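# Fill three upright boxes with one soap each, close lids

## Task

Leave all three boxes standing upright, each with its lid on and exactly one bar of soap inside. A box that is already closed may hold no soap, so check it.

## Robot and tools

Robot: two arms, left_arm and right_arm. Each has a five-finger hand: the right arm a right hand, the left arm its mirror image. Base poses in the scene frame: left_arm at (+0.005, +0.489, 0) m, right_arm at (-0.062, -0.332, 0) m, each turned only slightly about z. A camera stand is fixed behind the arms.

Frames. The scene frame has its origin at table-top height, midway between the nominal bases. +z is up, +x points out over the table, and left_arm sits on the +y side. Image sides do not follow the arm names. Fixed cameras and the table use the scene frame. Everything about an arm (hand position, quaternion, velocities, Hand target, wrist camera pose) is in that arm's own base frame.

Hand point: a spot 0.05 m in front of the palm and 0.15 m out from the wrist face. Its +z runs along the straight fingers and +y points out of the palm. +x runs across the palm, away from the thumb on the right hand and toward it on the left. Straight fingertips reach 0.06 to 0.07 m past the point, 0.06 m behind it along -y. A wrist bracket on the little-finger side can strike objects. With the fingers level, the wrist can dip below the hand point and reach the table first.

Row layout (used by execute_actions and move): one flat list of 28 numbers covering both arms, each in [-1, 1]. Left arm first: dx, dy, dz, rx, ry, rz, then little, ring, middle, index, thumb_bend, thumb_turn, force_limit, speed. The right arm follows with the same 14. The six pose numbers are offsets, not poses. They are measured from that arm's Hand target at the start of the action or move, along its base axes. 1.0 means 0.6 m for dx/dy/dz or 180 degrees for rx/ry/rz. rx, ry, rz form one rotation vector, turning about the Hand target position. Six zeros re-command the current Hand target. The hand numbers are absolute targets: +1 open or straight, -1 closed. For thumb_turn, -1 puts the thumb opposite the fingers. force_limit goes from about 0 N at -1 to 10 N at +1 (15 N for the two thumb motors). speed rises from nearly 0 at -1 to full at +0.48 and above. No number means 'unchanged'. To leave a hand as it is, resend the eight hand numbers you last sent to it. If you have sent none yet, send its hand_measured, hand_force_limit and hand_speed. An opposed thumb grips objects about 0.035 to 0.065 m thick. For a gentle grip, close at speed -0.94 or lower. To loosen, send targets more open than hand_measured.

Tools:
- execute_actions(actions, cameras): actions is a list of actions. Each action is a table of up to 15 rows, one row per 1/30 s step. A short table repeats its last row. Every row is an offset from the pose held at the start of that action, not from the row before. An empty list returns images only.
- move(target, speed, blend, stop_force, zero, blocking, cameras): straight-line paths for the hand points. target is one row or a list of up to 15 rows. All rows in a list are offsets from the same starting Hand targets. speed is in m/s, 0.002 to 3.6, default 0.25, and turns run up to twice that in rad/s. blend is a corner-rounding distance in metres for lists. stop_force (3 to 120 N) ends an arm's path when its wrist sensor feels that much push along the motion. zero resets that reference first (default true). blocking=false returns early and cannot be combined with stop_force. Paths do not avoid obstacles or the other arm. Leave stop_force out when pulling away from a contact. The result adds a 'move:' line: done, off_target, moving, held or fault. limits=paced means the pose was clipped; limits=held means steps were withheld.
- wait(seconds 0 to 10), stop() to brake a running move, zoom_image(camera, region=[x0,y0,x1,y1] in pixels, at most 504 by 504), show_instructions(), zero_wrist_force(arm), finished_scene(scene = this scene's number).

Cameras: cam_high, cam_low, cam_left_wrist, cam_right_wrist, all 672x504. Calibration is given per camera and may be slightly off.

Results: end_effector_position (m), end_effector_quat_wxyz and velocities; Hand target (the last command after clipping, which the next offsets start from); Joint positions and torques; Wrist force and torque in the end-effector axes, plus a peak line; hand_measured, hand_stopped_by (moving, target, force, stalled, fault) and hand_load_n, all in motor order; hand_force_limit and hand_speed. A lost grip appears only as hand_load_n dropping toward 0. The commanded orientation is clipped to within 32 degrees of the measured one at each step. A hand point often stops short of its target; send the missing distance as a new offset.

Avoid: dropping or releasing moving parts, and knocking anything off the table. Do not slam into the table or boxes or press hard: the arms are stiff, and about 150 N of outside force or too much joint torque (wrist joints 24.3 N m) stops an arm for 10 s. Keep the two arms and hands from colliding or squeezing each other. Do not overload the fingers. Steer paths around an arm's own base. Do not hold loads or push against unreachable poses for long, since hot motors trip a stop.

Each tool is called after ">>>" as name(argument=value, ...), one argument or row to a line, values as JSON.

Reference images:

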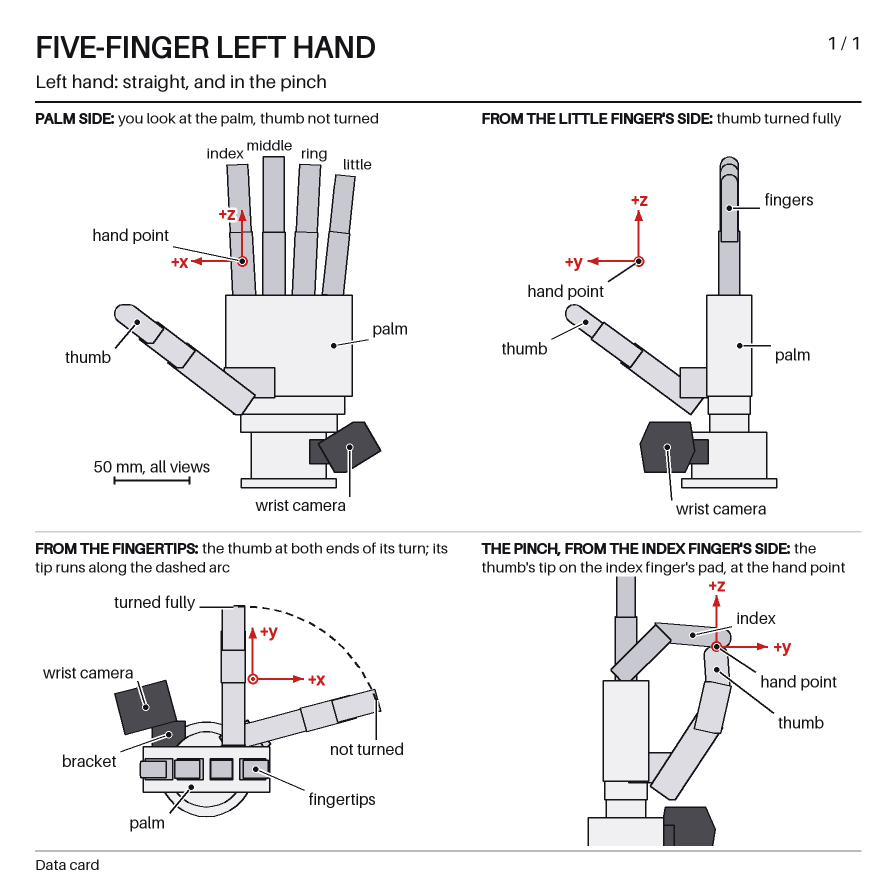

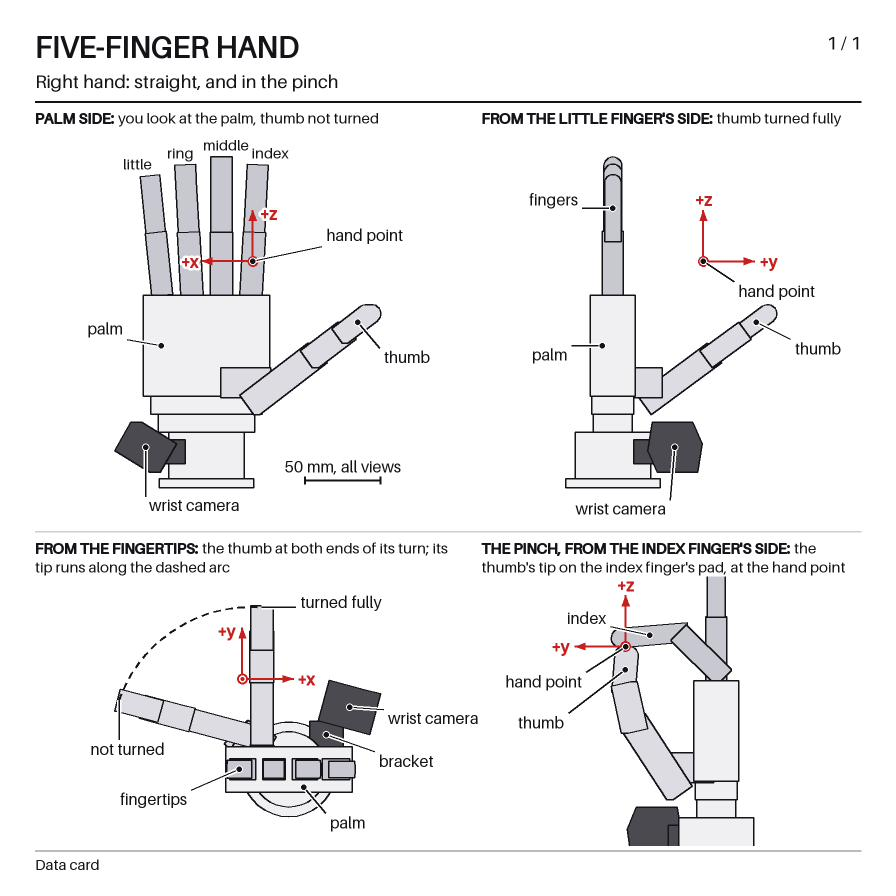

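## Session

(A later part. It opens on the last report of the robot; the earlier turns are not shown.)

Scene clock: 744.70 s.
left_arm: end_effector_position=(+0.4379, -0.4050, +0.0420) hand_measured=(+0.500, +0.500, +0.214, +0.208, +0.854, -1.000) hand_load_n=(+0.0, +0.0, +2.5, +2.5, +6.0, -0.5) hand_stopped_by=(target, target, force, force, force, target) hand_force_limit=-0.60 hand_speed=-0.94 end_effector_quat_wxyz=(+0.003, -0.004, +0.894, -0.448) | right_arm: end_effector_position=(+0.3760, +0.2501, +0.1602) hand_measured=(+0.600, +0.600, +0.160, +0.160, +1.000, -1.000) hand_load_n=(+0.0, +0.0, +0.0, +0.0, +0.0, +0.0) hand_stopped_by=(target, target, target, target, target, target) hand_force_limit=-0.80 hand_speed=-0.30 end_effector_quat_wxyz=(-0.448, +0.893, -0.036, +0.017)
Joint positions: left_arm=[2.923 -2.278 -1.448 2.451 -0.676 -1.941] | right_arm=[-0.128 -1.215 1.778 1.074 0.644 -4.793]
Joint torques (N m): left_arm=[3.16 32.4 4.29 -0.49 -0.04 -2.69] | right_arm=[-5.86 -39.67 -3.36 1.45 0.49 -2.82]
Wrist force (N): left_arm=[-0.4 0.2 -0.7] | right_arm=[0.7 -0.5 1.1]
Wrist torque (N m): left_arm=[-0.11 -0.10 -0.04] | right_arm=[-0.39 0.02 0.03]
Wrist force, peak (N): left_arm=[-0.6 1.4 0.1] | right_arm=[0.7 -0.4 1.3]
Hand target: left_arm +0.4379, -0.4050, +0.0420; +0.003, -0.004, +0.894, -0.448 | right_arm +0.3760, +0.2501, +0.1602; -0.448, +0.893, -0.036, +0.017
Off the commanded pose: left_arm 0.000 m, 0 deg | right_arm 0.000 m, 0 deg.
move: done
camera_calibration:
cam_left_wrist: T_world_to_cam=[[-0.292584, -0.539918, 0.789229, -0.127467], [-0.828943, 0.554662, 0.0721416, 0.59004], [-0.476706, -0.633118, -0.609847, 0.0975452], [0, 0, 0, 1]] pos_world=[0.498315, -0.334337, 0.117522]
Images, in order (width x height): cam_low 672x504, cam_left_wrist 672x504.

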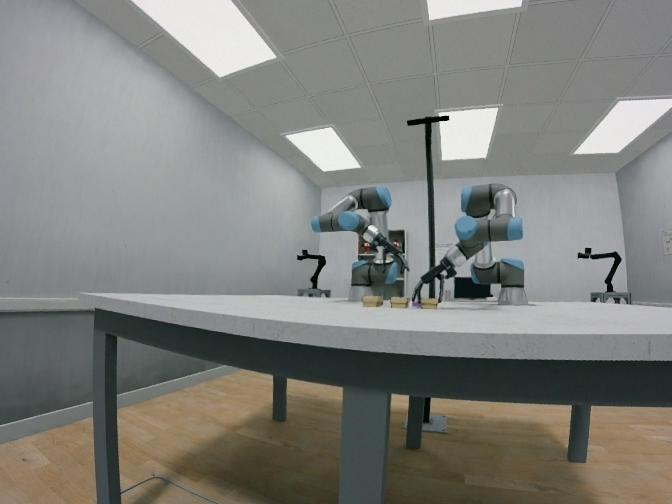

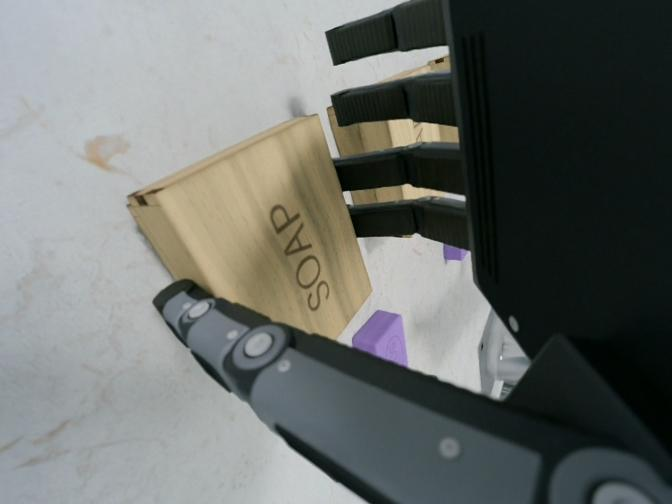

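>>> move(
  target=[
    [0,0,0,0,0,0,0.5,0.5,0.5,0.5,1,-1,-0.6,-0.5,0,0,0,0,0,0,0.6,0.6,0.16,0.16,1,-1,-0.8,-0.3],
  ],
  speed=0.05,
  cameras=["cam_low"],
)

>>> move(
  target=[
    [0,0,0.1,0,0,0,0.5,0.5,0.5,0.5,1,-1,-0.6,-0.5,0,0,0,0,0,0,0.6,0.6,0.16,0.16,1,-1,-0.8,-0.3],
    [-0.0015,-0.1717,0.06,0,0,0,0.5,0.5,0.5,0.5,1,-1,-0.6,-0.5,0,0,0,0,0,0,0.6,0.6,0.16,0.16,1,-1,-0.8,-0.3],
  ],
  speed=0.12,
  cameras=["all"],
)

>>> zoom_image(
  camera="cam_low",
  region=[350, 260, 470, 320],
)

>>> zoom_image(
  camera="cam_left_wrist",
  region=[40, 80, 440, 400],
)

Scene clock: 770.63 s.
left_arm: end_effector_position=(+0.4379, -0.4050, +0.0420) hand_measured=(+0.500, +0.500, +0.500, +0.500, +1.000, -1.000) hand_load_n=(+0.0, -0.5, +0.0, +0.0, +0.0, +0.0) hand_stopped_by=(target, target, target, target, target, target) hand_force_limit=-0.60 hand_speed=-0.50 end_effector_quat_wxyz=(+0.003, -0.004, +0.894, -0.448) | right_arm: end_effector_position=(+0.3760, +0.2501, +0.1602) hand_measured=(+0.600, +0.600, +0.160, +0.160, +1.000, -1.000) hand_load_n=(+0.0, +0.0, +0.0, +0.0, +0.0, +0.0) hand_stopped_by=(target, target, target, target, target, target) hand_force_limit=-0.80 hand_speed=-0.30 end_effector_quat_wxyz=(-0.448, +0.893, -0.036, +0.017)
Joint positions: left_arm=[2.923 -2.278 -1.448 2.451 -0.676 -1.941] | right_arm=[-0.128 -1.215 1.778 1.074 0.644 -4.793]
Joint torques (N m): left_arm=[2.94 33.61 5.63 -0.89 0.45 -2.59] | right_arm=[-5.7 -39.73 -3.04 1.73 0.32 -2.98]
Wrist force (N): left_arm=[-0.3 1.0 0.0] | right_arm=[0.6 -0.4 0.9]
Wrist torque (N m): left_arm=[-0.03 -0.07 -0.08] | right_arm=[-0.37 0.05 0.02]
Wrist force, peak (N): left_arm=[-0.7 0.2 -1.0] | right_arm=[1.0 -0.6 1.2]
Hand target: left_arm +0.4379, -0.4050, +0.0420; +0.003, -0.004, +0.894, -0.448 | right_arm +0.3760, +0.2501, +0.1602; -0.448, +0.893, -0.036, +0.017
Off the commanded pose: left_arm 0.000 m, 0 deg | right_arm 0.000 m, 0 deg.
move: done
Images, in order (width x height): cam_low 672x504.

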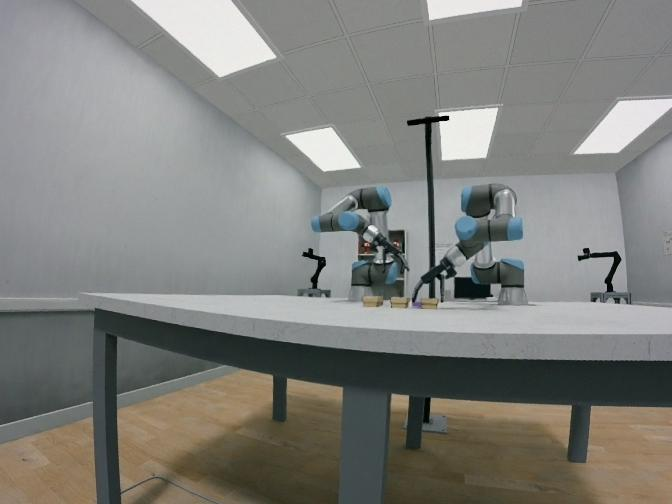

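Scene clock: 772.97 s.
left_arm: end_effector_position=(+0.4370, -0.5079, +0.0780) hand_measured=(+0.500, +0.500, +0.500, +0.500, +1.000, -1.000) hand_load_n=(+0.0, +0.0, +0.0, +0.0, +0.0, +0.0) hand_stopped_by=(target, target, target, target, target, target) hand_force_limit=-0.60 hand_speed=-0.50 end_effector_quat_wxyz=(+0.003, -0.004, +0.894, -0.448) | right_arm: end_effector_position=(+0.3760, +0.2501, +0.1602) hand_measured=(+0.600, +0.600, +0.160, +0.160, +1.000, -1.000) hand_load_n=(+0.0, +0.0, +0.0, +0.0, +0.0, +0.0) hand_stopped_by=(target, target, target, target, target, target) hand_force_limit=-0.80 hand_speed=-0.30 end_effector_quat_wxyz=(-0.448, +0.893, -0.036, +0.017)
Joint positions: left_arm=[2.739 -2.318 -1.218 2.458 -0.748 -2.201] | right_arm=[-0.128 -1.215 1.778 1.074 0.644 -4.793]
Joint torques (N m): left_arm=[-12.98 36.44 23.89 -0.1 -0.66 -2.74] | right_arm=[-5.62 -39.63 -2.6 1.61 0.43 -2.78]
Wrist force (N): left_arm=[-0.6 0.9 0.1] | right_arm=[0.9 -0.5 0.9]
Wrist torque (N m): left_arm=[0.00 0.02 -0.07] | right_arm=[-0.38 -0.01 0.04]
Wrist force, peak (N): left_arm=[-0.2 1.8 0.4] | right_arm=[0.7 -0.6 1.3]
Hand target: left_arm +0.4370, -0.5080, +0.0780; +0.003, -0.004, +0.894, -0.448 | right_arm +0.3760, +0.2501, +0.1602; -0.448, +0.893, -0.036, +0.017
Off the commanded pose: left_arm 0.000 m, 0 deg | right_arm 0.000 m, 0 deg.
move: done
camera_calibration:
cam_left_wrist: T_world_to_cam=[[-0.292547, -0.539868, 0.789277, -0.211782], [-0.828939, 0.554666, 0.0721453, 0.643764], [-0.476734, -0.633157, -0.609784, 0.0539714], [0, 0, 0, 1]] pos_world=[0.497415, -0.437236, 0.153621]
cam_right_wrist: T_world_to_cam=[[0.191174, -0.615155, -0.764877, 0.202295], [-0.859758, -0.480908, 0.171883, 0.411049], [-0.47357, 0.62475, -0.620821, 0.239394], [0, 0, 0, 1]] pos_world=[0.428099, 0.172558, 0.2327]

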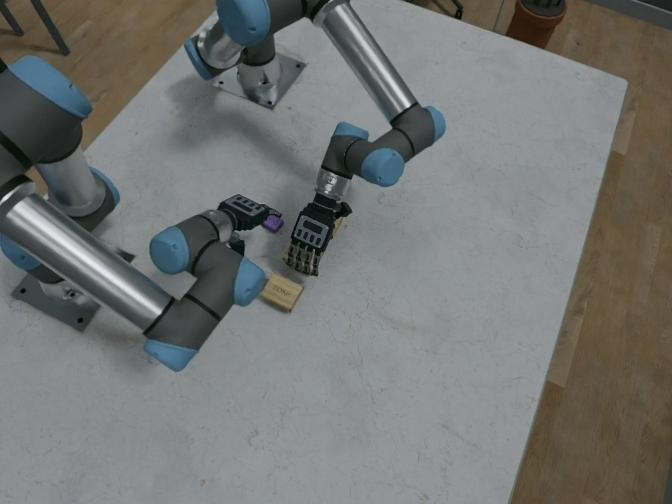

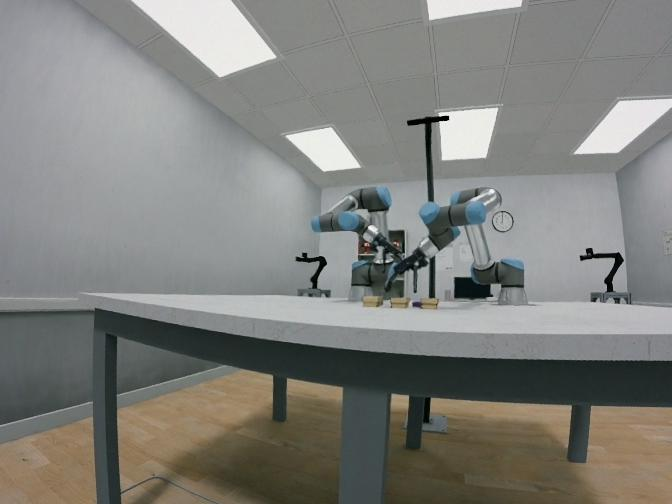

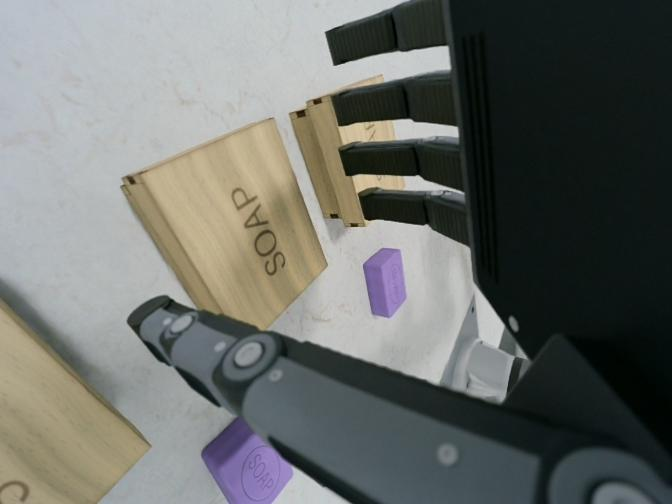

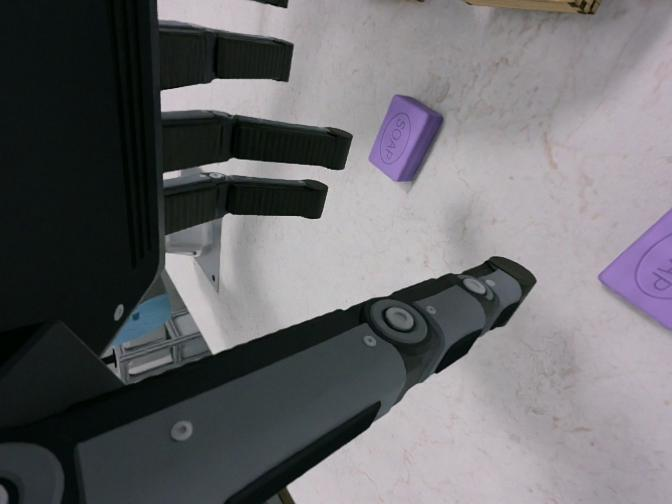

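Scaled by 4.200 from the camera's 672x504 image, which has a finer 960x720 frame.

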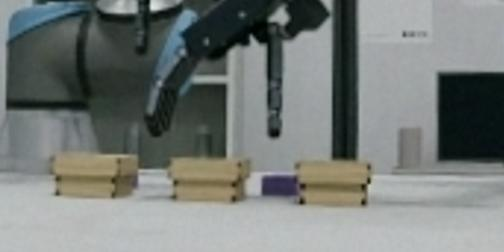

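Scaled by 1.260 from the camera's 672x504 image, which has a finer 960x720 frame.

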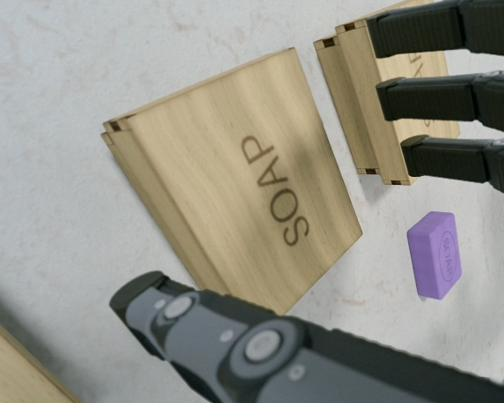

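>>> move(
  target=[
    [0,-0.0083,-0.06,0,0,0,0.5,0.5,0.5,0.5,1,-1,-0.6,-0.94,0,0,0,0,0,0,0.6,0.6,0.16,0.16,1,-1,-0.8,-0.3],
    [0,-0.0083,-0.06,0,0,0,0.5,0.5,0.1,0.1,0.5,-1,-0.6,-0.94,0,0,0,0,0,0,0.6,0.6,0.16,0.16,1,-1,-0.8,-0.3],
  ],
  speed=0.06,
  cameras=["cam_low","cam_left_wrist"],
)

>>> zoom_image(
  camera="cam_low",
  region=[350, 260, 470, 320],
)

Scene clock: 786.43 s.
left_arm: end_effector_position=(+0.4370, -0.5130, +0.0420) hand_measured=(+0.500, +0.500, +0.218, +0.214, +0.854, -1.000) hand_load_n=(+0.0, -0.5, +1.5, +2.5, +4.0, -0.5) hand_stopped_by=(target, target, force, force, force, target) hand_force_limit=-0.60 hand_speed=-0.94 end_effector_quat_wxyz=(+0.003, -0.004, +0.894, -0.448) | right_arm: end_effector_position=(+0.3760, +0.2501, +0.1602) hand_measured=(+0.600, +0.600, +0.160, +0.160, +1.000, -1.000) hand_load_n=(+0.0, +0.0, +0.0, +0.0, +0.0, +0.0) hand_stopped_by=(target, target, target, target, target, target) hand_force_limit=-0.80 hand_speed=-0.30 end_effector_quat_wxyz=(-0.448, +0.893, -0.036, +0.017)
Joint positions: left_arm=[2.731 -2.361 -1.239 2.53 -0.751 -2.211] | right_arm=[-0.128 -1.215 1.778 1.074 0.644 -4.793]
Joint torques (N m): left_arm=[-12.85 36.9 6.57 -0.25 -0.58 -2.63] | right_arm=[-5.17 -39.58 -3.42 1.67 0.43 -2.76]
Wrist force (N): left_arm=[-0.6 1.0 0.2] | right_arm=[0.7 -0.2 1.0]
Wrist torque (N m): left_arm=[0.00 0.02 -0.05] | right_arm=[-0.35 0.03 0.03]
Wrist force, peak (N): left_arm=[-0.7 1.3 0.1] | right_arm=[0.8 -0.2 1.3]
Hand target: left_arm +0.4370, -0.5130, +0.0420; +0.003, -0.004, +0.894, -0.448 | right_arm +0.3760, +0.2501, +0.1602; -0.448, +0.893, -0.036, +0.017
Off the commanded pose: left_arm 0.000 m, 0 deg | right_arm 0.000 m, 0 deg.
move: done
camera_calibration:
cam_left_wrist: T_world_to_cam=[[-0.292584, -0.539918, 0.789229, -0.186041], [-0.828943, 0.554662, 0.0721416, 0.649197], [-0.476706, -0.633118, -0.609847, 0.0287394], [0, 0, 0, 1]] pos_world=[0.497415, -0.442337, 0.117522]
Images, in order (width x height): cam_low 672x504, cam_left_wrist 672x504.

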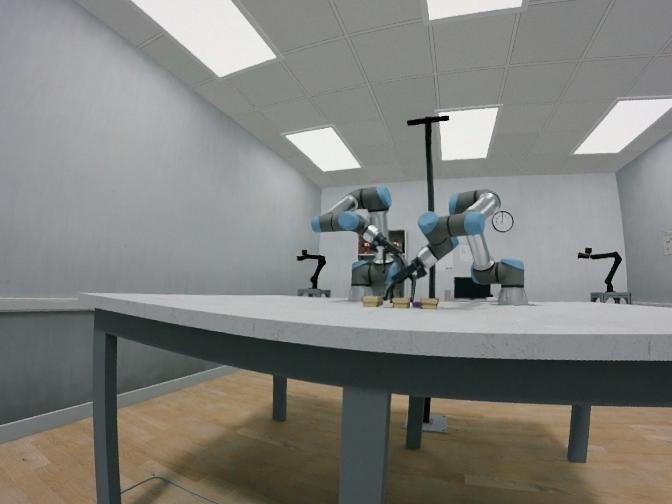

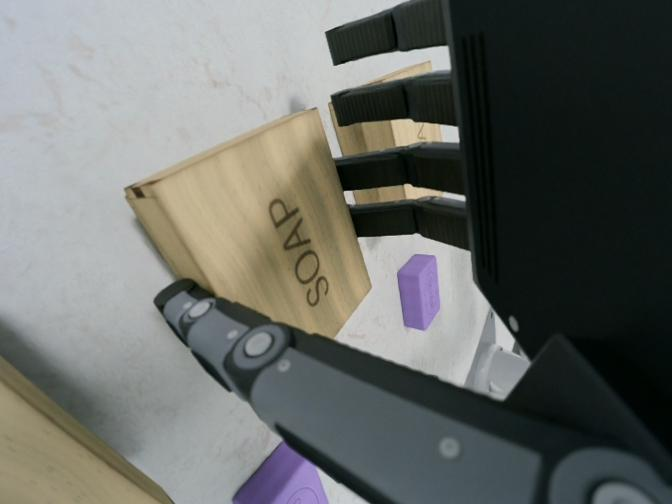

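Scaled by 4.200 from the camera's 672x504 image, which has a finer 960x720 frame.

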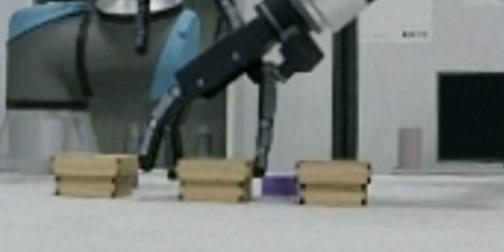

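>>> move(
  target=[
    [0,0,0.15,0,0,0,0.5,0.5,0.1,0.1,0.5,-1,-0.6,-0.94,0,0,0,0,0,0,0.6,0.6,0.16,0.16,1,-1,-0.8,-0.3],
    [0,0.35,0.37,0,0,0,0.5,0.5,0.1,0.1,0.5,-1,-0.6,-0.94,0,0,0,0,0,0,0.6,0.6,0.16,0.16,1,-1,-0.8,-0.3],
  ],
  speed=[0.08,0.2],
  cameras=["all"],
)

>>> zoom_image(
  camera="cam_right_wrist",
  region=[340, 0, 672, 300],
)

>>> zoom_image(
  camera="cam_high",
  region=[220, 140, 380, 320],
)

Scene clock: 801.43 s.
left_arm: end_effector_position=(+0.4370, -0.3030, +0.2640) hand_measured=(+0.500, +0.500, +0.218, +0.214, +0.854, -1.000) hand_load_n=(+0.0, +0.0, +1.5, +2.0, +4.0, -0.5) hand_stopped_by=(target, target, force, force, force, target) hand_force_limit=-0.60 hand_speed=-0.94 end_effector_quat_wxyz=(+0.003, -0.004, +0.894, -0.448) | right_arm: end_effector_position=(+0.3760, +0.2501, +0.1602) hand_measured=(+0.600, +0.600, +0.160, +0.160, +1.000, -1.000) hand_load_n=(+0.0, +0.0, +0.0, +0.0, +0.0, -0.5) hand_stopped_by=(target, target, target, target, target, target) hand_force_limit=-0.80 hand_speed=-0.30 end_effector_quat_wxyz=(-0.448, +0.893, -0.036, +0.017)
Joint positions: left_arm=[3.131 -2.017 -1.333 1.808 -0.642 -1.605] | right_arm=[-0.128 -1.215 1.778 1.074 0.644 -4.793]
Joint torques (N m): left_arm=[13.43 44.96 7.24 -4.12 3.3 2.55] | right_arm=[-4.92 -39.68 -3.23 1.56 0.29 -2.72]
Wrist force (N): left_arm=[-0.7 1.3 0.6] | right_arm=[0.7 -0.2 0.9]
Wrist torque (N m): left_arm=[-0.04 -0.01 -0.21] | right_arm=[-0.34 0.03 0.03]
Wrist force, peak (N): left_arm=[-0.7 1.8 0.6] | right_arm=[0.8 -0.3 1.3]
Hand target: left_arm +0.4370, -0.3030, +0.2640; +0.003, -0.004, +0.894, -0.448 | right_arm +0.3760, +0.2501, +0.1602; -0.448, +0.893, -0.036, +0.017
Off the commanded pose: left_arm 0.000 m, 0 deg | right_arm 0.000 m, 0 deg.
move: done
camera_calibration:
cam_left_wrist: T_world_to_cam=[[-0.292584, -0.539918, 0.789229, -0.247867], [-0.828943, 0.554662, 0.0721416, 0.516703], [-0.476706, -0.633118, -0.609847, 0.29708], [0, 0, 0, 1]] pos_world=[0.497415, -0.232337, 0.339522]
cam_right_wrist: T_world_to_cam=[[0.191174, -0.615155, -0.764877, 0.202295], [-0.859758, -0.480908, 0.171883, 0.411049], [-0.47357, 0.62475, -0.620821, 0.239394], [0, 0, 0, 1]] pos_world=[0.428099, 0.172558, 0.2327]

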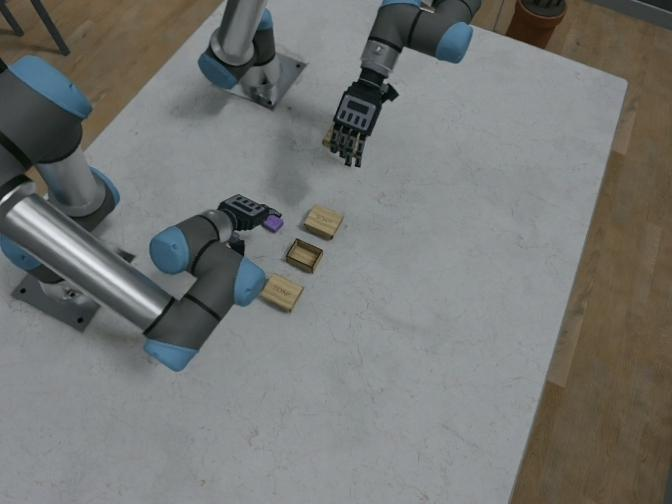

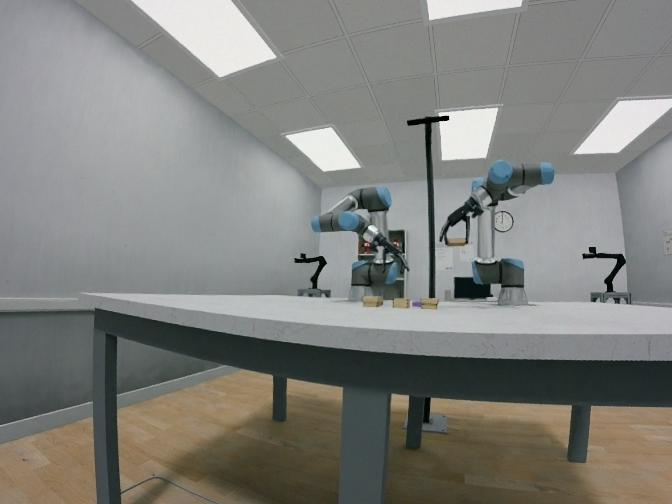

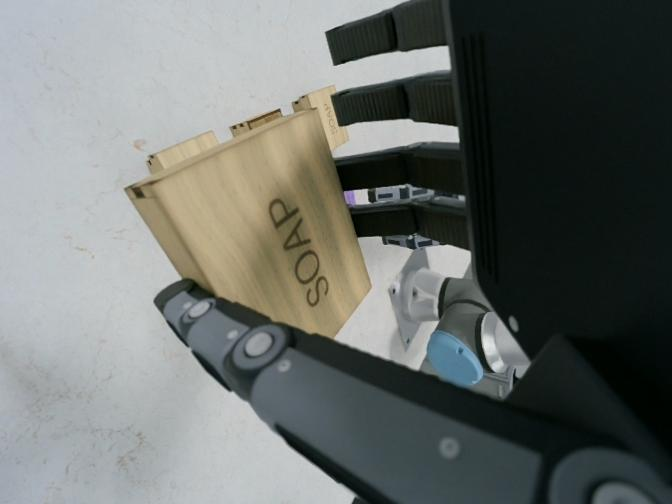

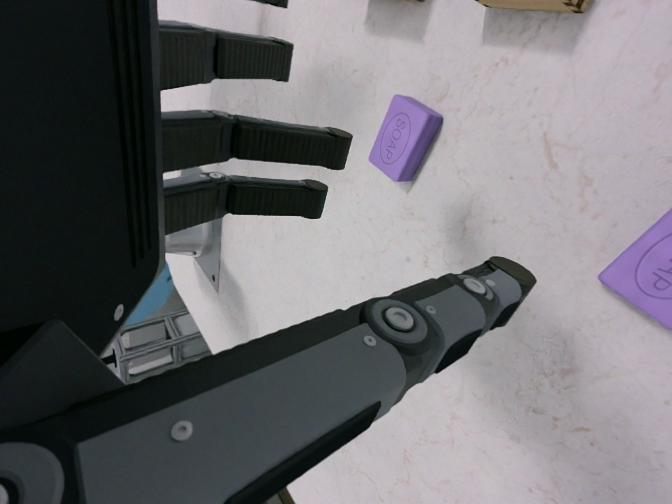

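Scaled by 1.518 from the camera's 672x504 image, which has a finer 960x720 frame.

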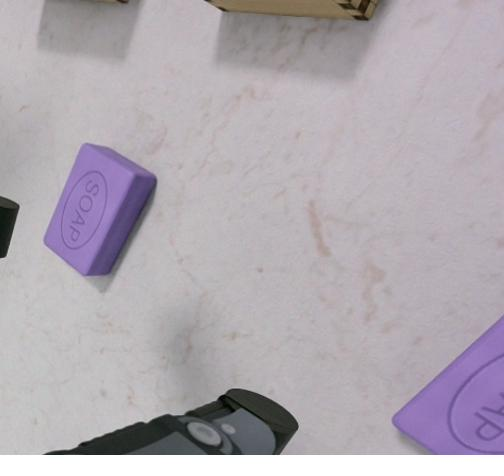

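Scaled by 2.800 from the camera's 672x504 image, which has a finer 960x720 frame.

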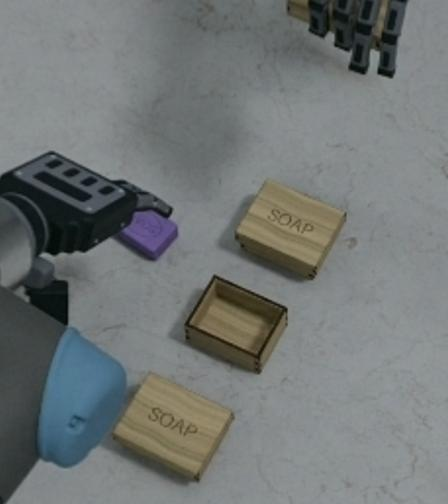

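>>> move(
  target=[
    [0,0,0,0,0,0,0.5,0.5,0.1,0.1,0.5,-1,-0.6,-0.94,0.0017,0.1958,-0.12,0,0,-0.049,0.6,0.6,0.16,0.16,1,-1,-0.8,-0.3],
    [0,0,0,0,0,0,0.5,0.5,0.1,0.1,0.5,-1,-0.6,-0.94,0.0017,0.1958,-0.2187,0,0,-0.049,0.6,0.6,0.16,0.16,1,-1,-0.6,-0.94],
  ],
  speed=[0.15,0.06],
  cameras=["cam_low","cam_right_wrist"],
)

>>> zoom_image(
  camera="cam_right_wrist",
  region=[250, 50, 600, 340],
)

>>> zoom_image(
  camera="cam_low",
  region=[370, 260, 490, 320],
)

Scene clock: 825.20 s.
left_arm: end_effector_position=(+0.4370, -0.3030, +0.2640) hand_measured=(+0.500, +0.500, +0.218, +0.214, +0.854, -1.000) hand_load_n=(+0.0, +0.0, +1.5, +2.0, +4.0, -0.5) hand_stopped_by=(target, target, force, force, force, target) hand_force_limit=-0.60 hand_speed=-0.94 end_effector_quat_wxyz=(+0.003, -0.004, +0.894, -0.448) | right_arm: end_effector_position=(+0.3770, +0.3676, +0.0290) hand_measured=(+0.600, +0.600, +0.160, +0.160, +1.000, -1.000) hand_load_n=(+0.0, +0.0, +0.0, +0.0, +0.0, +0.0) hand_stopped_by=(target, target, target, target, target, target) hand_force_limit=-0.60 hand_speed=-0.94 end_effector_quat_wxyz=(-0.445, +0.888, -0.104, +0.052)
Joint positions: left_arm=[3.131 -2.017 -1.333 1.808 -0.642 -1.605] | right_arm=[0.175 -1.087 1.83 0.342 0.744 -4.087]
Joint torques (N m): left_arm=[13.59 40.05 8.32 -4.1 3.33 2.6] | right_arm=[9.49 -24.16 -0.73 0.04 1.47 2.12]
Wrist force (N): left_arm=[-0.8 1.3 0.5] | right_arm=[0.6 -0.7 1.0]
Wrist torque (N m): left_arm=[-0.04 -0.01 -0.21] | right_arm=[-0.43 0.05 -0.08]
Wrist force, peak (N): left_arm=[-0.7 1.6 0.5] | right_arm=[0.3 -0.3 1.9]
Hand target: left_arm +0.4370, -0.3030, +0.2640; +0.003, -0.004, +0.894, -0.448 | right_arm +0.3770, +0.3676, +0.0290; -0.445, +0.888, -0.104, +0.052
Off the commanded pose: left_arm 0.000 m, 0 deg | right_arm 0.000 m, 0 deg.
move: done
camera_calibration:
cam_right_wrist: T_world_to_cam=[[0.0945703, -0.637202, -0.764873, 0.218529], [-0.923324, -0.343393, 0.171913, 0.46436], [-0.372196, 0.689967, -0.620818, 0.0228452], [0, 0, 0, 1]] pos_world=[0.416591, 0.282943, 0.1015]
Images, in order (width x height): cam_low 672x504, cam_right_wrist 672x504.

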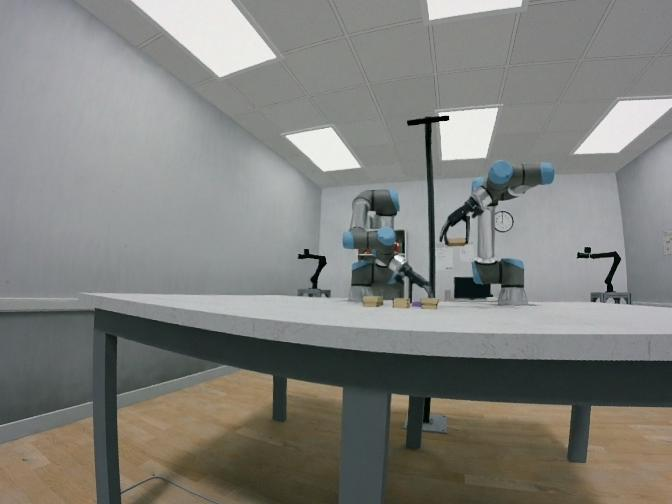

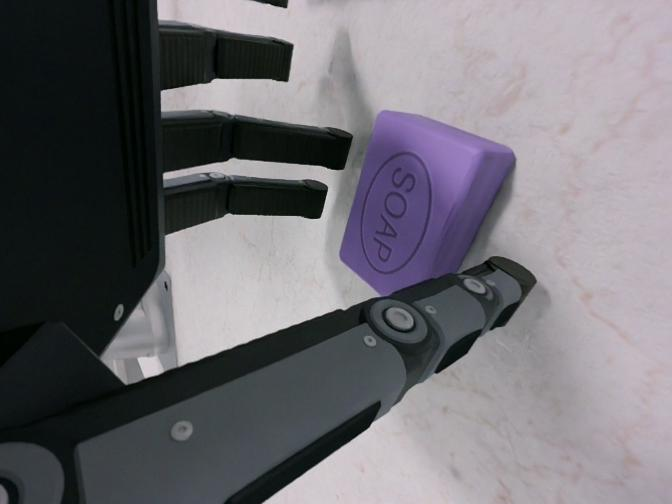

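Scaled by 1.440 from the camera's 672x504 image, which has a finer 960x720 frame.

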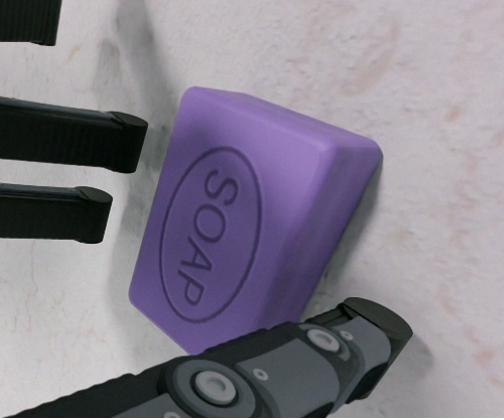

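Scaled by 4.200 from the camera's 672x504 image, which has a finer 960x720 frame.

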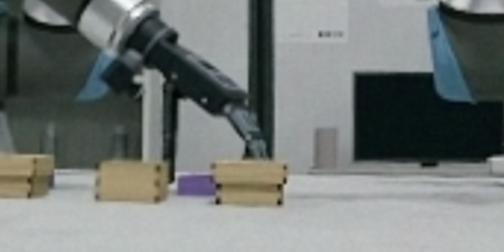

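>>> move(
  target=[
    [0,0,0,0,0,0,0.5,0.5,0.1,0.1,0.5,-1,-0.6,-0.94,0,0,0,0,0,0,0.6,0.6,-0.4,0.16,0.6,-1,-0.6,-0.94],
  ],
  speed=0.06,
)

>>> move(
  target=[
    [0,0,0,0,0,0,0.5,0.5,0.1,0.1,0.5,-1,-0.6,-0.94,0,0,0,0,0,0,0.6,0.6,-0.4,-0.4,0.6,-1,-0.8,-0.94],
    [0,0,0,0,0,0,0.5,0.5,0.1,0.1,0.5,-1,-0.6,-0.94,0,0,0.15,0,0,0,0.6,0.6,-0.4,-0.4,0.6,-1,-0.8,-0.94],
  ],
  speed=0.06,
  cameras=["cam_low","cam_right_wrist"],
)

>>> zoom_image(
  camera="cam_right_wrist",
  region=[250, 0, 650, 340],
)

Scene clock: 836.20 s.
left_arm: end_effector_position=(+0.4370, -0.3030, +0.2640) hand_measured=(+0.500, +0.500, +0.218, +0.214, +0.854, -1.000) hand_load_n=(+0.0, +0.0, +1.0, +2.0, +4.0, -0.5) hand_stopped_by=(target, target, force, force, force, target) hand_force_limit=-0.60 hand_speed=-0.94 end_effector_quat_wxyz=(+0.003, -0.004, +0.894, -0.448) | right_arm: end_effector_position=(+0.3770, +0.3676, +0.0290) hand_measured=(+0.600, +0.600, -0.144, +0.160, +0.846, -1.000) hand_load_n=(+0.0, +0.0, +3.0, +0.0, +3.0, +0.5) hand_stopped_by=(target, target, force, target, force, target) hand_force_limit=-0.60 hand_speed=-0.94 end_effector_quat_wxyz=(-0.445, +0.888, -0.104, +0.052)
Joint positions: left_arm=[3.131 -2.017 -1.333 1.808 -0.642 -1.605] | right_arm=[0.175 -1.087 1.83 0.342 0.744 -4.087]
Joint torques (N m): left_arm=[13.68 32.61 10.51 -4.13 3.24 2.57] | right_arm=[8.98 -24.77 -0.7 -0.07 1.5 2.2]
Wrist force (N): left_arm=[-0.7 1.3 0.5] | right_arm=[0.8 -1.0 0.6]
Wrist torque (N m): left_arm=[-0.05 -0.02 -0.21] | right_arm=[-0.40 0.03 -0.07]
Wrist force, peak (N): left_arm=[-0.8 1.5 0.7] | right_arm=[0.6 -1.3 0.7]
Hand target: left_arm +0.4370, -0.3030, +0.2640; +0.003, -0.004, +0.894, -0.448 | right_arm +0.3770, +0.3676, +0.0290; -0.445, +0.888, -0.104, +0.052
Off the commanded pose: left_arm 0.000 m, 0 deg | right_arm 0.000 m, 0 deg.
move: done

Scene clock: 840.50 s.
left_arm: end_effector_position=(+0.4370, -0.3030, +0.2640) hand_measured=(+0.500, +0.500, +0.218, +0.214, +0.854, -1.000) hand_load_n=(+0.0, +0.0, +1.5, +2.0, +4.0, -0.5) hand_stopped_by=(target, target, force, force, force, target) hand_force_limit=-0.60 hand_speed=-0.94 end_effector_quat_wxyz=(+0.003, -0.004, +0.894, -0.448) | right_arm: end_effector_position=(+0.3770, +0.3676, +0.1189) hand_measured=(+0.600, +0.600, -0.144, -0.190, +0.846, -1.000) hand_load_n=(+0.0, +0.0, +2.0, +1.0, +4.0, +0.0) hand_stopped_by=(target, target, force, force, force, target) hand_force_limit=-0.80 hand_speed=-0.94 end_effector_quat_wxyz=(-0.445, +0.888, -0.104, +0.052)
Joint positions: left_arm=[3.131 -2.017 -1.333 1.808 -0.642 -1.605] | right_arm=[0.175 -1.216 1.743 0.556 0.745 -4.087]
Joint torques (N m): left_arm=[13.65 28.79 12.77 -4.1 3.22 2.43] | right_arm=[-5.44 -40.83 -28.24 3.39 -0.05 -3]
Wrist force (N): left_arm=[-0.7 1.3 0.5] | right_arm=[0.7 0.0 1.3]
Wrist torque (N m): left_arm=[-0.02 -0.01 -0.22] | right_arm=[-0.34 0.01 -0.05]
Wrist force, peak (N): left_arm=[-0.7 1.5 0.7] | right_arm=[0.8 0.5 1.6]
Hand target: left_arm +0.4370, -0.3030, +0.2640; +0.003, -0.004, +0.894, -0.448 | right_arm +0.3770, +0.3676, +0.1190; -0.445, +0.888, -0.104, +0.052
Off the commanded pose: left_arm 0.000 m, 0 deg | right_arm 0.000 m, 0 deg.
move: done
camera_calibration:
cam_right_wrist: T_world_to_cam=[[0.094594, -0.637246, -0.764833, 0.28735], [-0.923311, -0.343417, 0.171935, 0.448937], [-0.372222, 0.689915, -0.620861, 0.0786216], [0, 0, 0, 1]] pos_world=[0.416591, 0.283043, 0.1914]
Images, in order (width x height): cam_low 672x504, cam_right_wrist 672x504.

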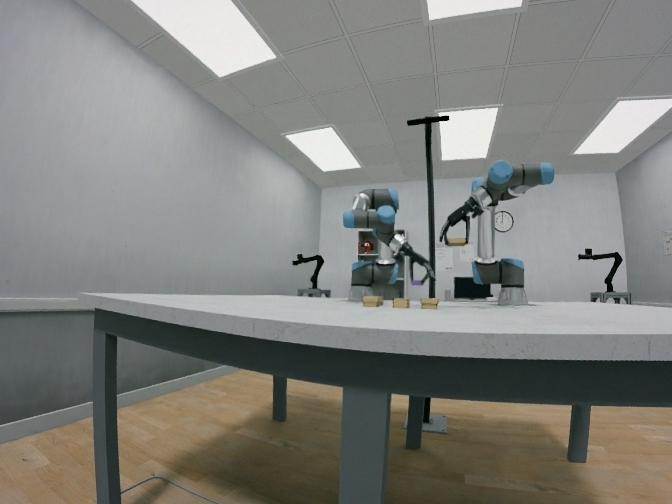

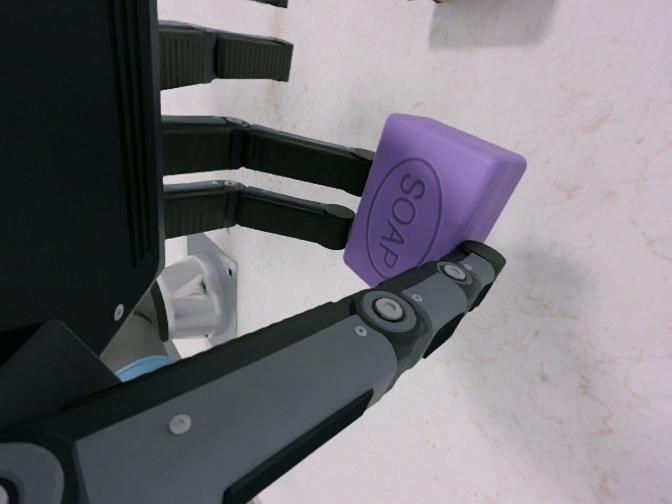

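Scaled by 1.260 from the camera's 672x504 image, which has a finer 960x720 frame.

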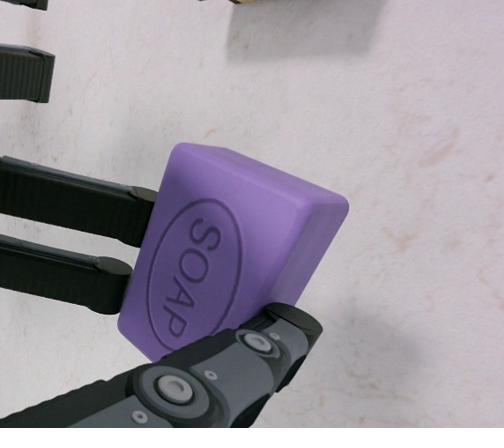

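>>> move(
  target=[
    [0,0,0,0,0,0,0.5,0.5,0.1,0.1,0.5,-1,-0.6,-0.94,0.105,-0.0943,0,0,0,0.063,0.6,0.6,-0.4,-0.4,0.6,-1,-0.8,-0.94],
  ],
  speed=0.12,
  cameras=["cam_right_wrist","cam_high"],
)

>>> zoom_image(
  camera="cam_right_wrist",
  region=[380, 0, 672, 260],
)

Scene clock: 860.73 s.
left_arm: end_effector_position=(+0.4370, -0.3030, +0.2640) hand_measured=(+0.500, +0.500, +0.218, +0.214, +0.854, -1.000) hand_load_n=(+0.0, +0.0, +1.5, +2.0, +3.5, -0.5) hand_stopped_by=(target, target, force, force, force, target) hand_force_limit=-0.60 hand_speed=-0.94 end_effector_quat_wxyz=(+0.003, -0.004, +0.894, -0.448) | right_arm: end_effector_position=(+0.4400, +0.3110, +0.1190) hand_measured=(+0.600, +0.600, -0.144, -0.190, +0.846, -1.000) hand_load_n=(+0.0, +0.0, +2.0, +1.0, +3.5, -0.5) hand_stopped_by=(target, target, force, force, force, target) hand_force_limit=-0.80 hand_speed=-0.94 end_effector_quat_wxyz=(-0.448, +0.894, -0.016, +0.007)
Joint positions: left_arm=[3.131 -2.017 -1.333 1.808 -0.642 -1.605] | right_arm=[0.027 -1.003 1.526 0.967 0.645 -4.609]
Joint torques (N m): left_arm=[13.45 29.16 14.78 -4.11 3.24 2.46] | right_arm=[-5.91 -30.4 -27.98 3.75 -3.68 -3.12]
Wrist force (N): left_arm=[-0.8 1.2 0.5] | right_arm=[0.6 -0.2 1.0]
Wrist torque (N m): left_arm=[-0.04 -0.01 -0.21] | right_arm=[-0.38 0.05 0.02]
Wrist force, peak (N): left_arm=[-0.9 1.4 0.5] | right_arm=[1.0 0.0 1.5]
Hand target: left_arm +0.4370, -0.3030, +0.2640; +0.003, -0.004, +0.894, -0.448 | right_arm +0.4400, +0.3110, +0.1190; -0.448, +0.894, -0.016, +0.007
Off the commanded pose: left_arm 0.000 m, 0 deg | right_arm 0.000 m, 0 deg.
move: done
camera_calibration:
cam_right_wrist: T_world_to_cam=[[0.217962, -0.606212, -0.764853, 0.181448], [-0.837838, -0.518144, 0.171914, 0.504328], [-0.50052, 0.603352, -0.620843, 0.224565], [0, 0, 0, 1]] pos_world=[0.495395, 0.235819, 0.1915]
Images, in order (width x height): cam_high 672x504, cam_right_wrist 672x504.

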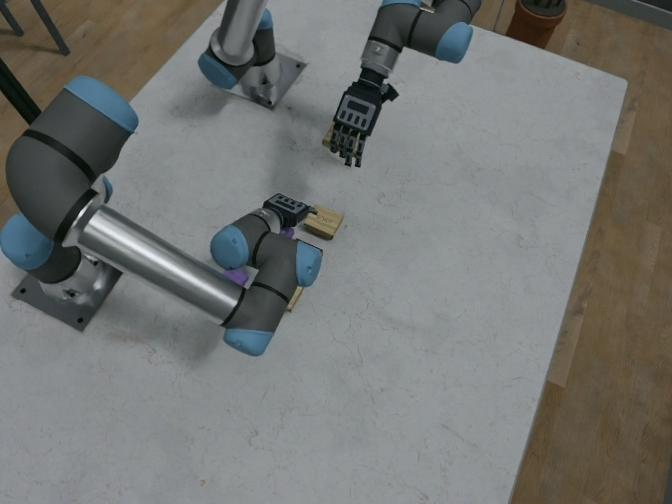

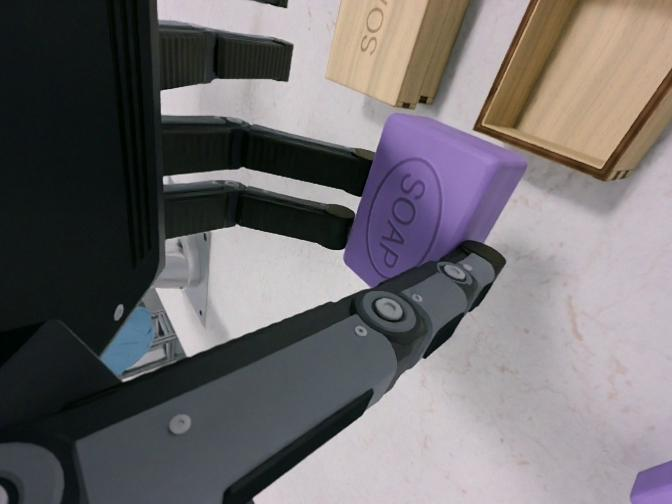

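Scaled by 1.726 from the camera's 672x504 image, which has a finer 960x720 frame.

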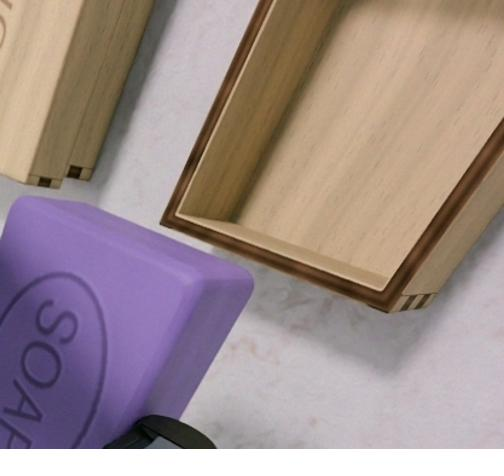

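>>> move(
  target=[
    [0,0,0,0,0,0,0.5,0.5,0.1,0.1,0.5,-1,-0.6,-0.94,0.0995,-0.0012,-0.05,0,0,0,0.6,0.6,-0.4,-0.4,0.6,-1,-0.8,-0.94],
    [0,0,0,0,0,0,0.5,0.5,0.1,0.1,0.5,-1,-0.6,-0.94,0.0995,-0.0012,-0.1058,0,0,0,0.6,0.6,-0.4,-0.4,0.6,-1,-0.8,-0.94],
  ],
  speed=[0.1,0.04],
  stop_force=5,
  cameras=["cam_low","cam_right_wrist"],
)

>>> zoom_image(
  camera="cam_low",
  region=[360, 270, 440, 310],
)

>>> zoom_image(
  camera="cam_right_wrist",
  region=[250, 50, 650, 390],
)

Scene clock: 878.97 s.
left_arm: end_effector_position=(+0.4370, -0.3030, +0.2640) hand_measured=(+0.500, +0.500, +0.218, +0.214, +0.854, -1.000) hand_load_n=(+0.0, +0.0, +1.0, +2.0, +3.5, -0.5) hand_stopped_by=(target, target, force, force, force, target) hand_force_limit=-0.60 hand_speed=-0.94 end_effector_quat_wxyz=(+0.003, -0.004, +0.894, -0.448) | right_arm: end_effector_position=(+0.4997, +0.3103, +0.0555) hand_measured=(+0.600, +0.600, -0.144, -0.190, +0.846, -1.000) hand_load_n=(+0.0, +0.0, +2.0, +1.5, +4.0, +0.0) hand_stopped_by=(target, target, force, force, force, target) hand_force_limit=-0.80 hand_speed=-0.94 end_effector_quat_wxyz=(-0.448, +0.894, -0.016, +0.007)
Joint positions: left_arm=[3.131 -2.017 -1.333 1.808 -0.642 -1.605] | right_arm=[0.022 -0.804 1.362 0.937 0.644 -4.617]
Joint torques (N m): left_arm=[13.43 28.8 17.19 -3.98 3.24 2.46] | right_arm=[9.27 -35.19 -3.18 0.68 0.57 1.96]
Wrist force (N): left_arm=[-0.7 1.2 0.5] | right_arm=[0.6 0.0 1.2]
Wrist torque (N m): left_arm=[-0.05 -0.02 -0.20] | right_arm=[-0.36 0.04 0.02]
Wrist force, peak (N): left_arm=[-0.7 1.4 0.8] | right_arm=[0.6 0.2 1.7]
Hand target: left_arm +0.4370, -0.3030, +0.2640; +0.003, -0.004, +0.894, -0.448 | right_arm +0.4997, +0.3103, +0.0555; -0.448, +0.894, -0.016, +0.007
Off the commanded pose: left_arm 0.000 m, 0 deg | right_arm 0.000 m, 0 deg.
move: done
camera_calibration:
cam_right_wrist: T_world_to_cam=[[0.21802, -0.606156, -0.764881, 0.11938], [-0.837778, -0.518245, 0.171903, 0.564976], [-0.500596, 0.603322, -0.620812, 0.215539], [0, 0, 0, 1]] pos_world=[0.555195, 0.235119, 0.128]
Images, in order (width x height): cam_low 672x504, cam_right_wrist 672x504.

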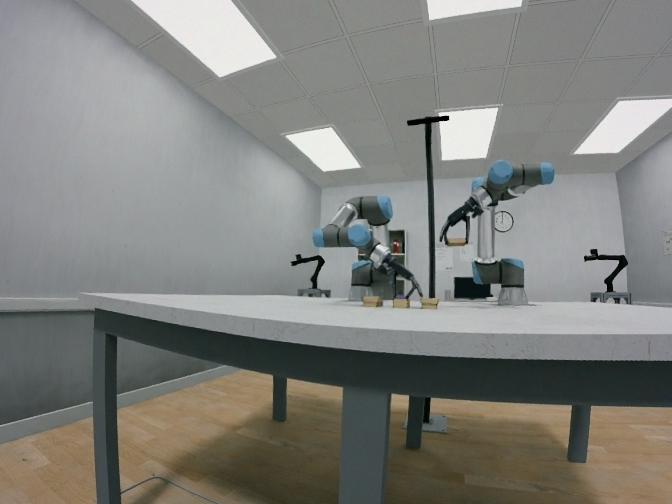

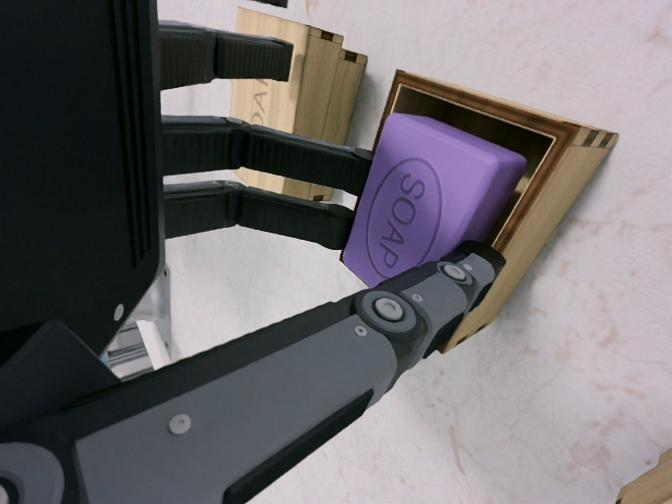

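Scaled by 6.300 from the camera's 672x504 image, which has a finer 960x720 frame.

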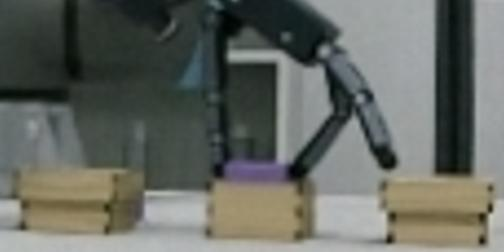

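Scaled by 1.260 from the camera's 672x504 image, which has a finer 960x720 frame.

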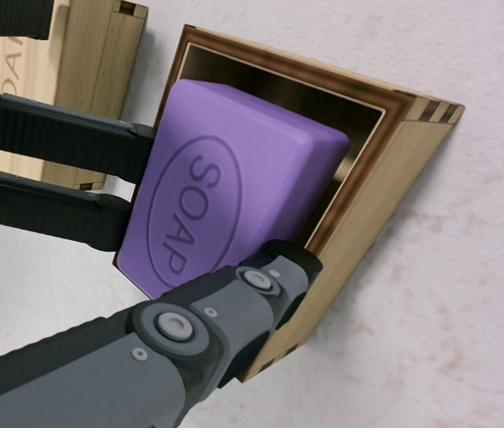

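>>> move(
  target=[
    [0,0,0,0,0,0,0.5,0.5,0.1,0.1,0.5,-1,-0.6,-0.94,0,0,0,0,0,0,0.6,0.6,-0.4,-0.4,1,-1,-0.8,-0.3],
    [0,0,0,0,0,0,0.5,0.5,0.1,0.1,0.5,-1,-0.6,-0.94,0,0,0.12,0,0,0,0.6,0.6,-0.4,-0.4,1,-1,-0.8,-0.3],
  ],
  speed=0.1,
  cameras=["cam_right_wrist"],
)

Scene clock: 890.53 s.
left_arm: end_effector_position=(+0.4370, -0.3030, +0.2640) hand_measured=(+0.500, +0.500, +0.218, +0.214, +0.854, -1.000) hand_load_n=(+0.0, +0.0, +1.5, +2.0, +4.0, -0.5) hand_stopped_by=(target, target, force, force, force, target) hand_force_limit=-0.60 hand_speed=-0.94 end_effector_quat_wxyz=(+0.003, -0.004, +0.894, -0.448) | right_arm: end_effector_position=(+0.4997, +0.3103, +0.1274) hand_measured=(+0.600, +0.600, -0.144, -0.190, +1.000, -1.000) hand_load_n=(+0.0, +0.0, +0.0, +0.0, +0.0, +0.0) hand_stopped_by=(target, target, force, force, target, target) hand_force_limit=-0.80 hand_speed=-0.30 end_effector_quat_wxyz=(-0.448, +0.894, -0.016, +0.007)
Joint positions: left_arm=[3.131 -2.017 -1.333 1.808 -0.642 -1.605] | right_arm=[0.022 -0.886 1.303 1.079 0.644 -4.617]
Joint torques (N m): left_arm=[14.07 29.46 19.45 -4.07 3.22 2.37] | right_arm=[-5.68 -55.33 -26.97 4.03 -2.62 -2.9]
Wrist force (N): left_arm=[-0.7 1.4 0.6] | right_arm=[0.6 -0.5 1.0]
Wrist torque (N m): left_arm=[-0.03 -0.02 -0.21] | right_arm=[-0.38 0.03 0.00]
Wrist force, peak (N): left_arm=[-0.8 1.5 0.6] | right_arm=[0.8 0.0 1.5]
Hand target: left_arm +0.4370, -0.3030, +0.2640; +0.003, -0.004, +0.894, -0.448 | right_arm +0.4997, +0.3103, +0.1275; -0.448, +0.894, -0.016, +0.007
Off the commanded pose: left_arm 0.000 m, 0 deg | right_arm 0.000 m, 0 deg.
move: done
camera_calibration:
cam_right_wrist: T_world_to_cam=[[0.21805, -0.606193, -0.764843, 0.174359], [-0.837752, -0.518276, 0.171935, 0.552603], [-0.500626, 0.603258, -0.620849, 0.260215], [0, 0, 0, 1]] pos_world=[0.555195, 0.235119, 0.1999]
Images, in order (width x height): cam_right_wrist 672x504.

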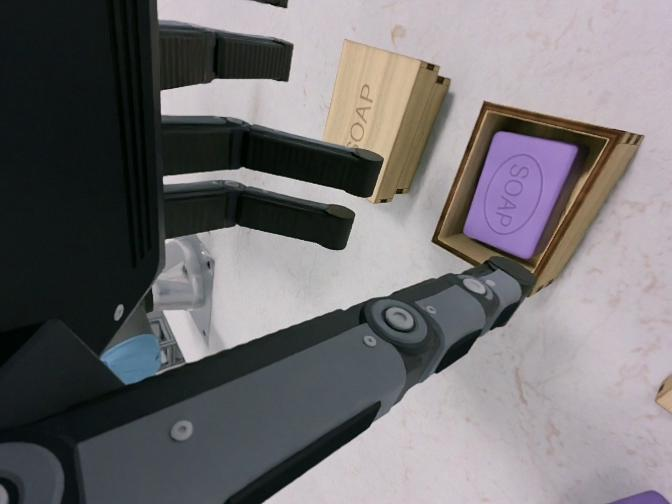

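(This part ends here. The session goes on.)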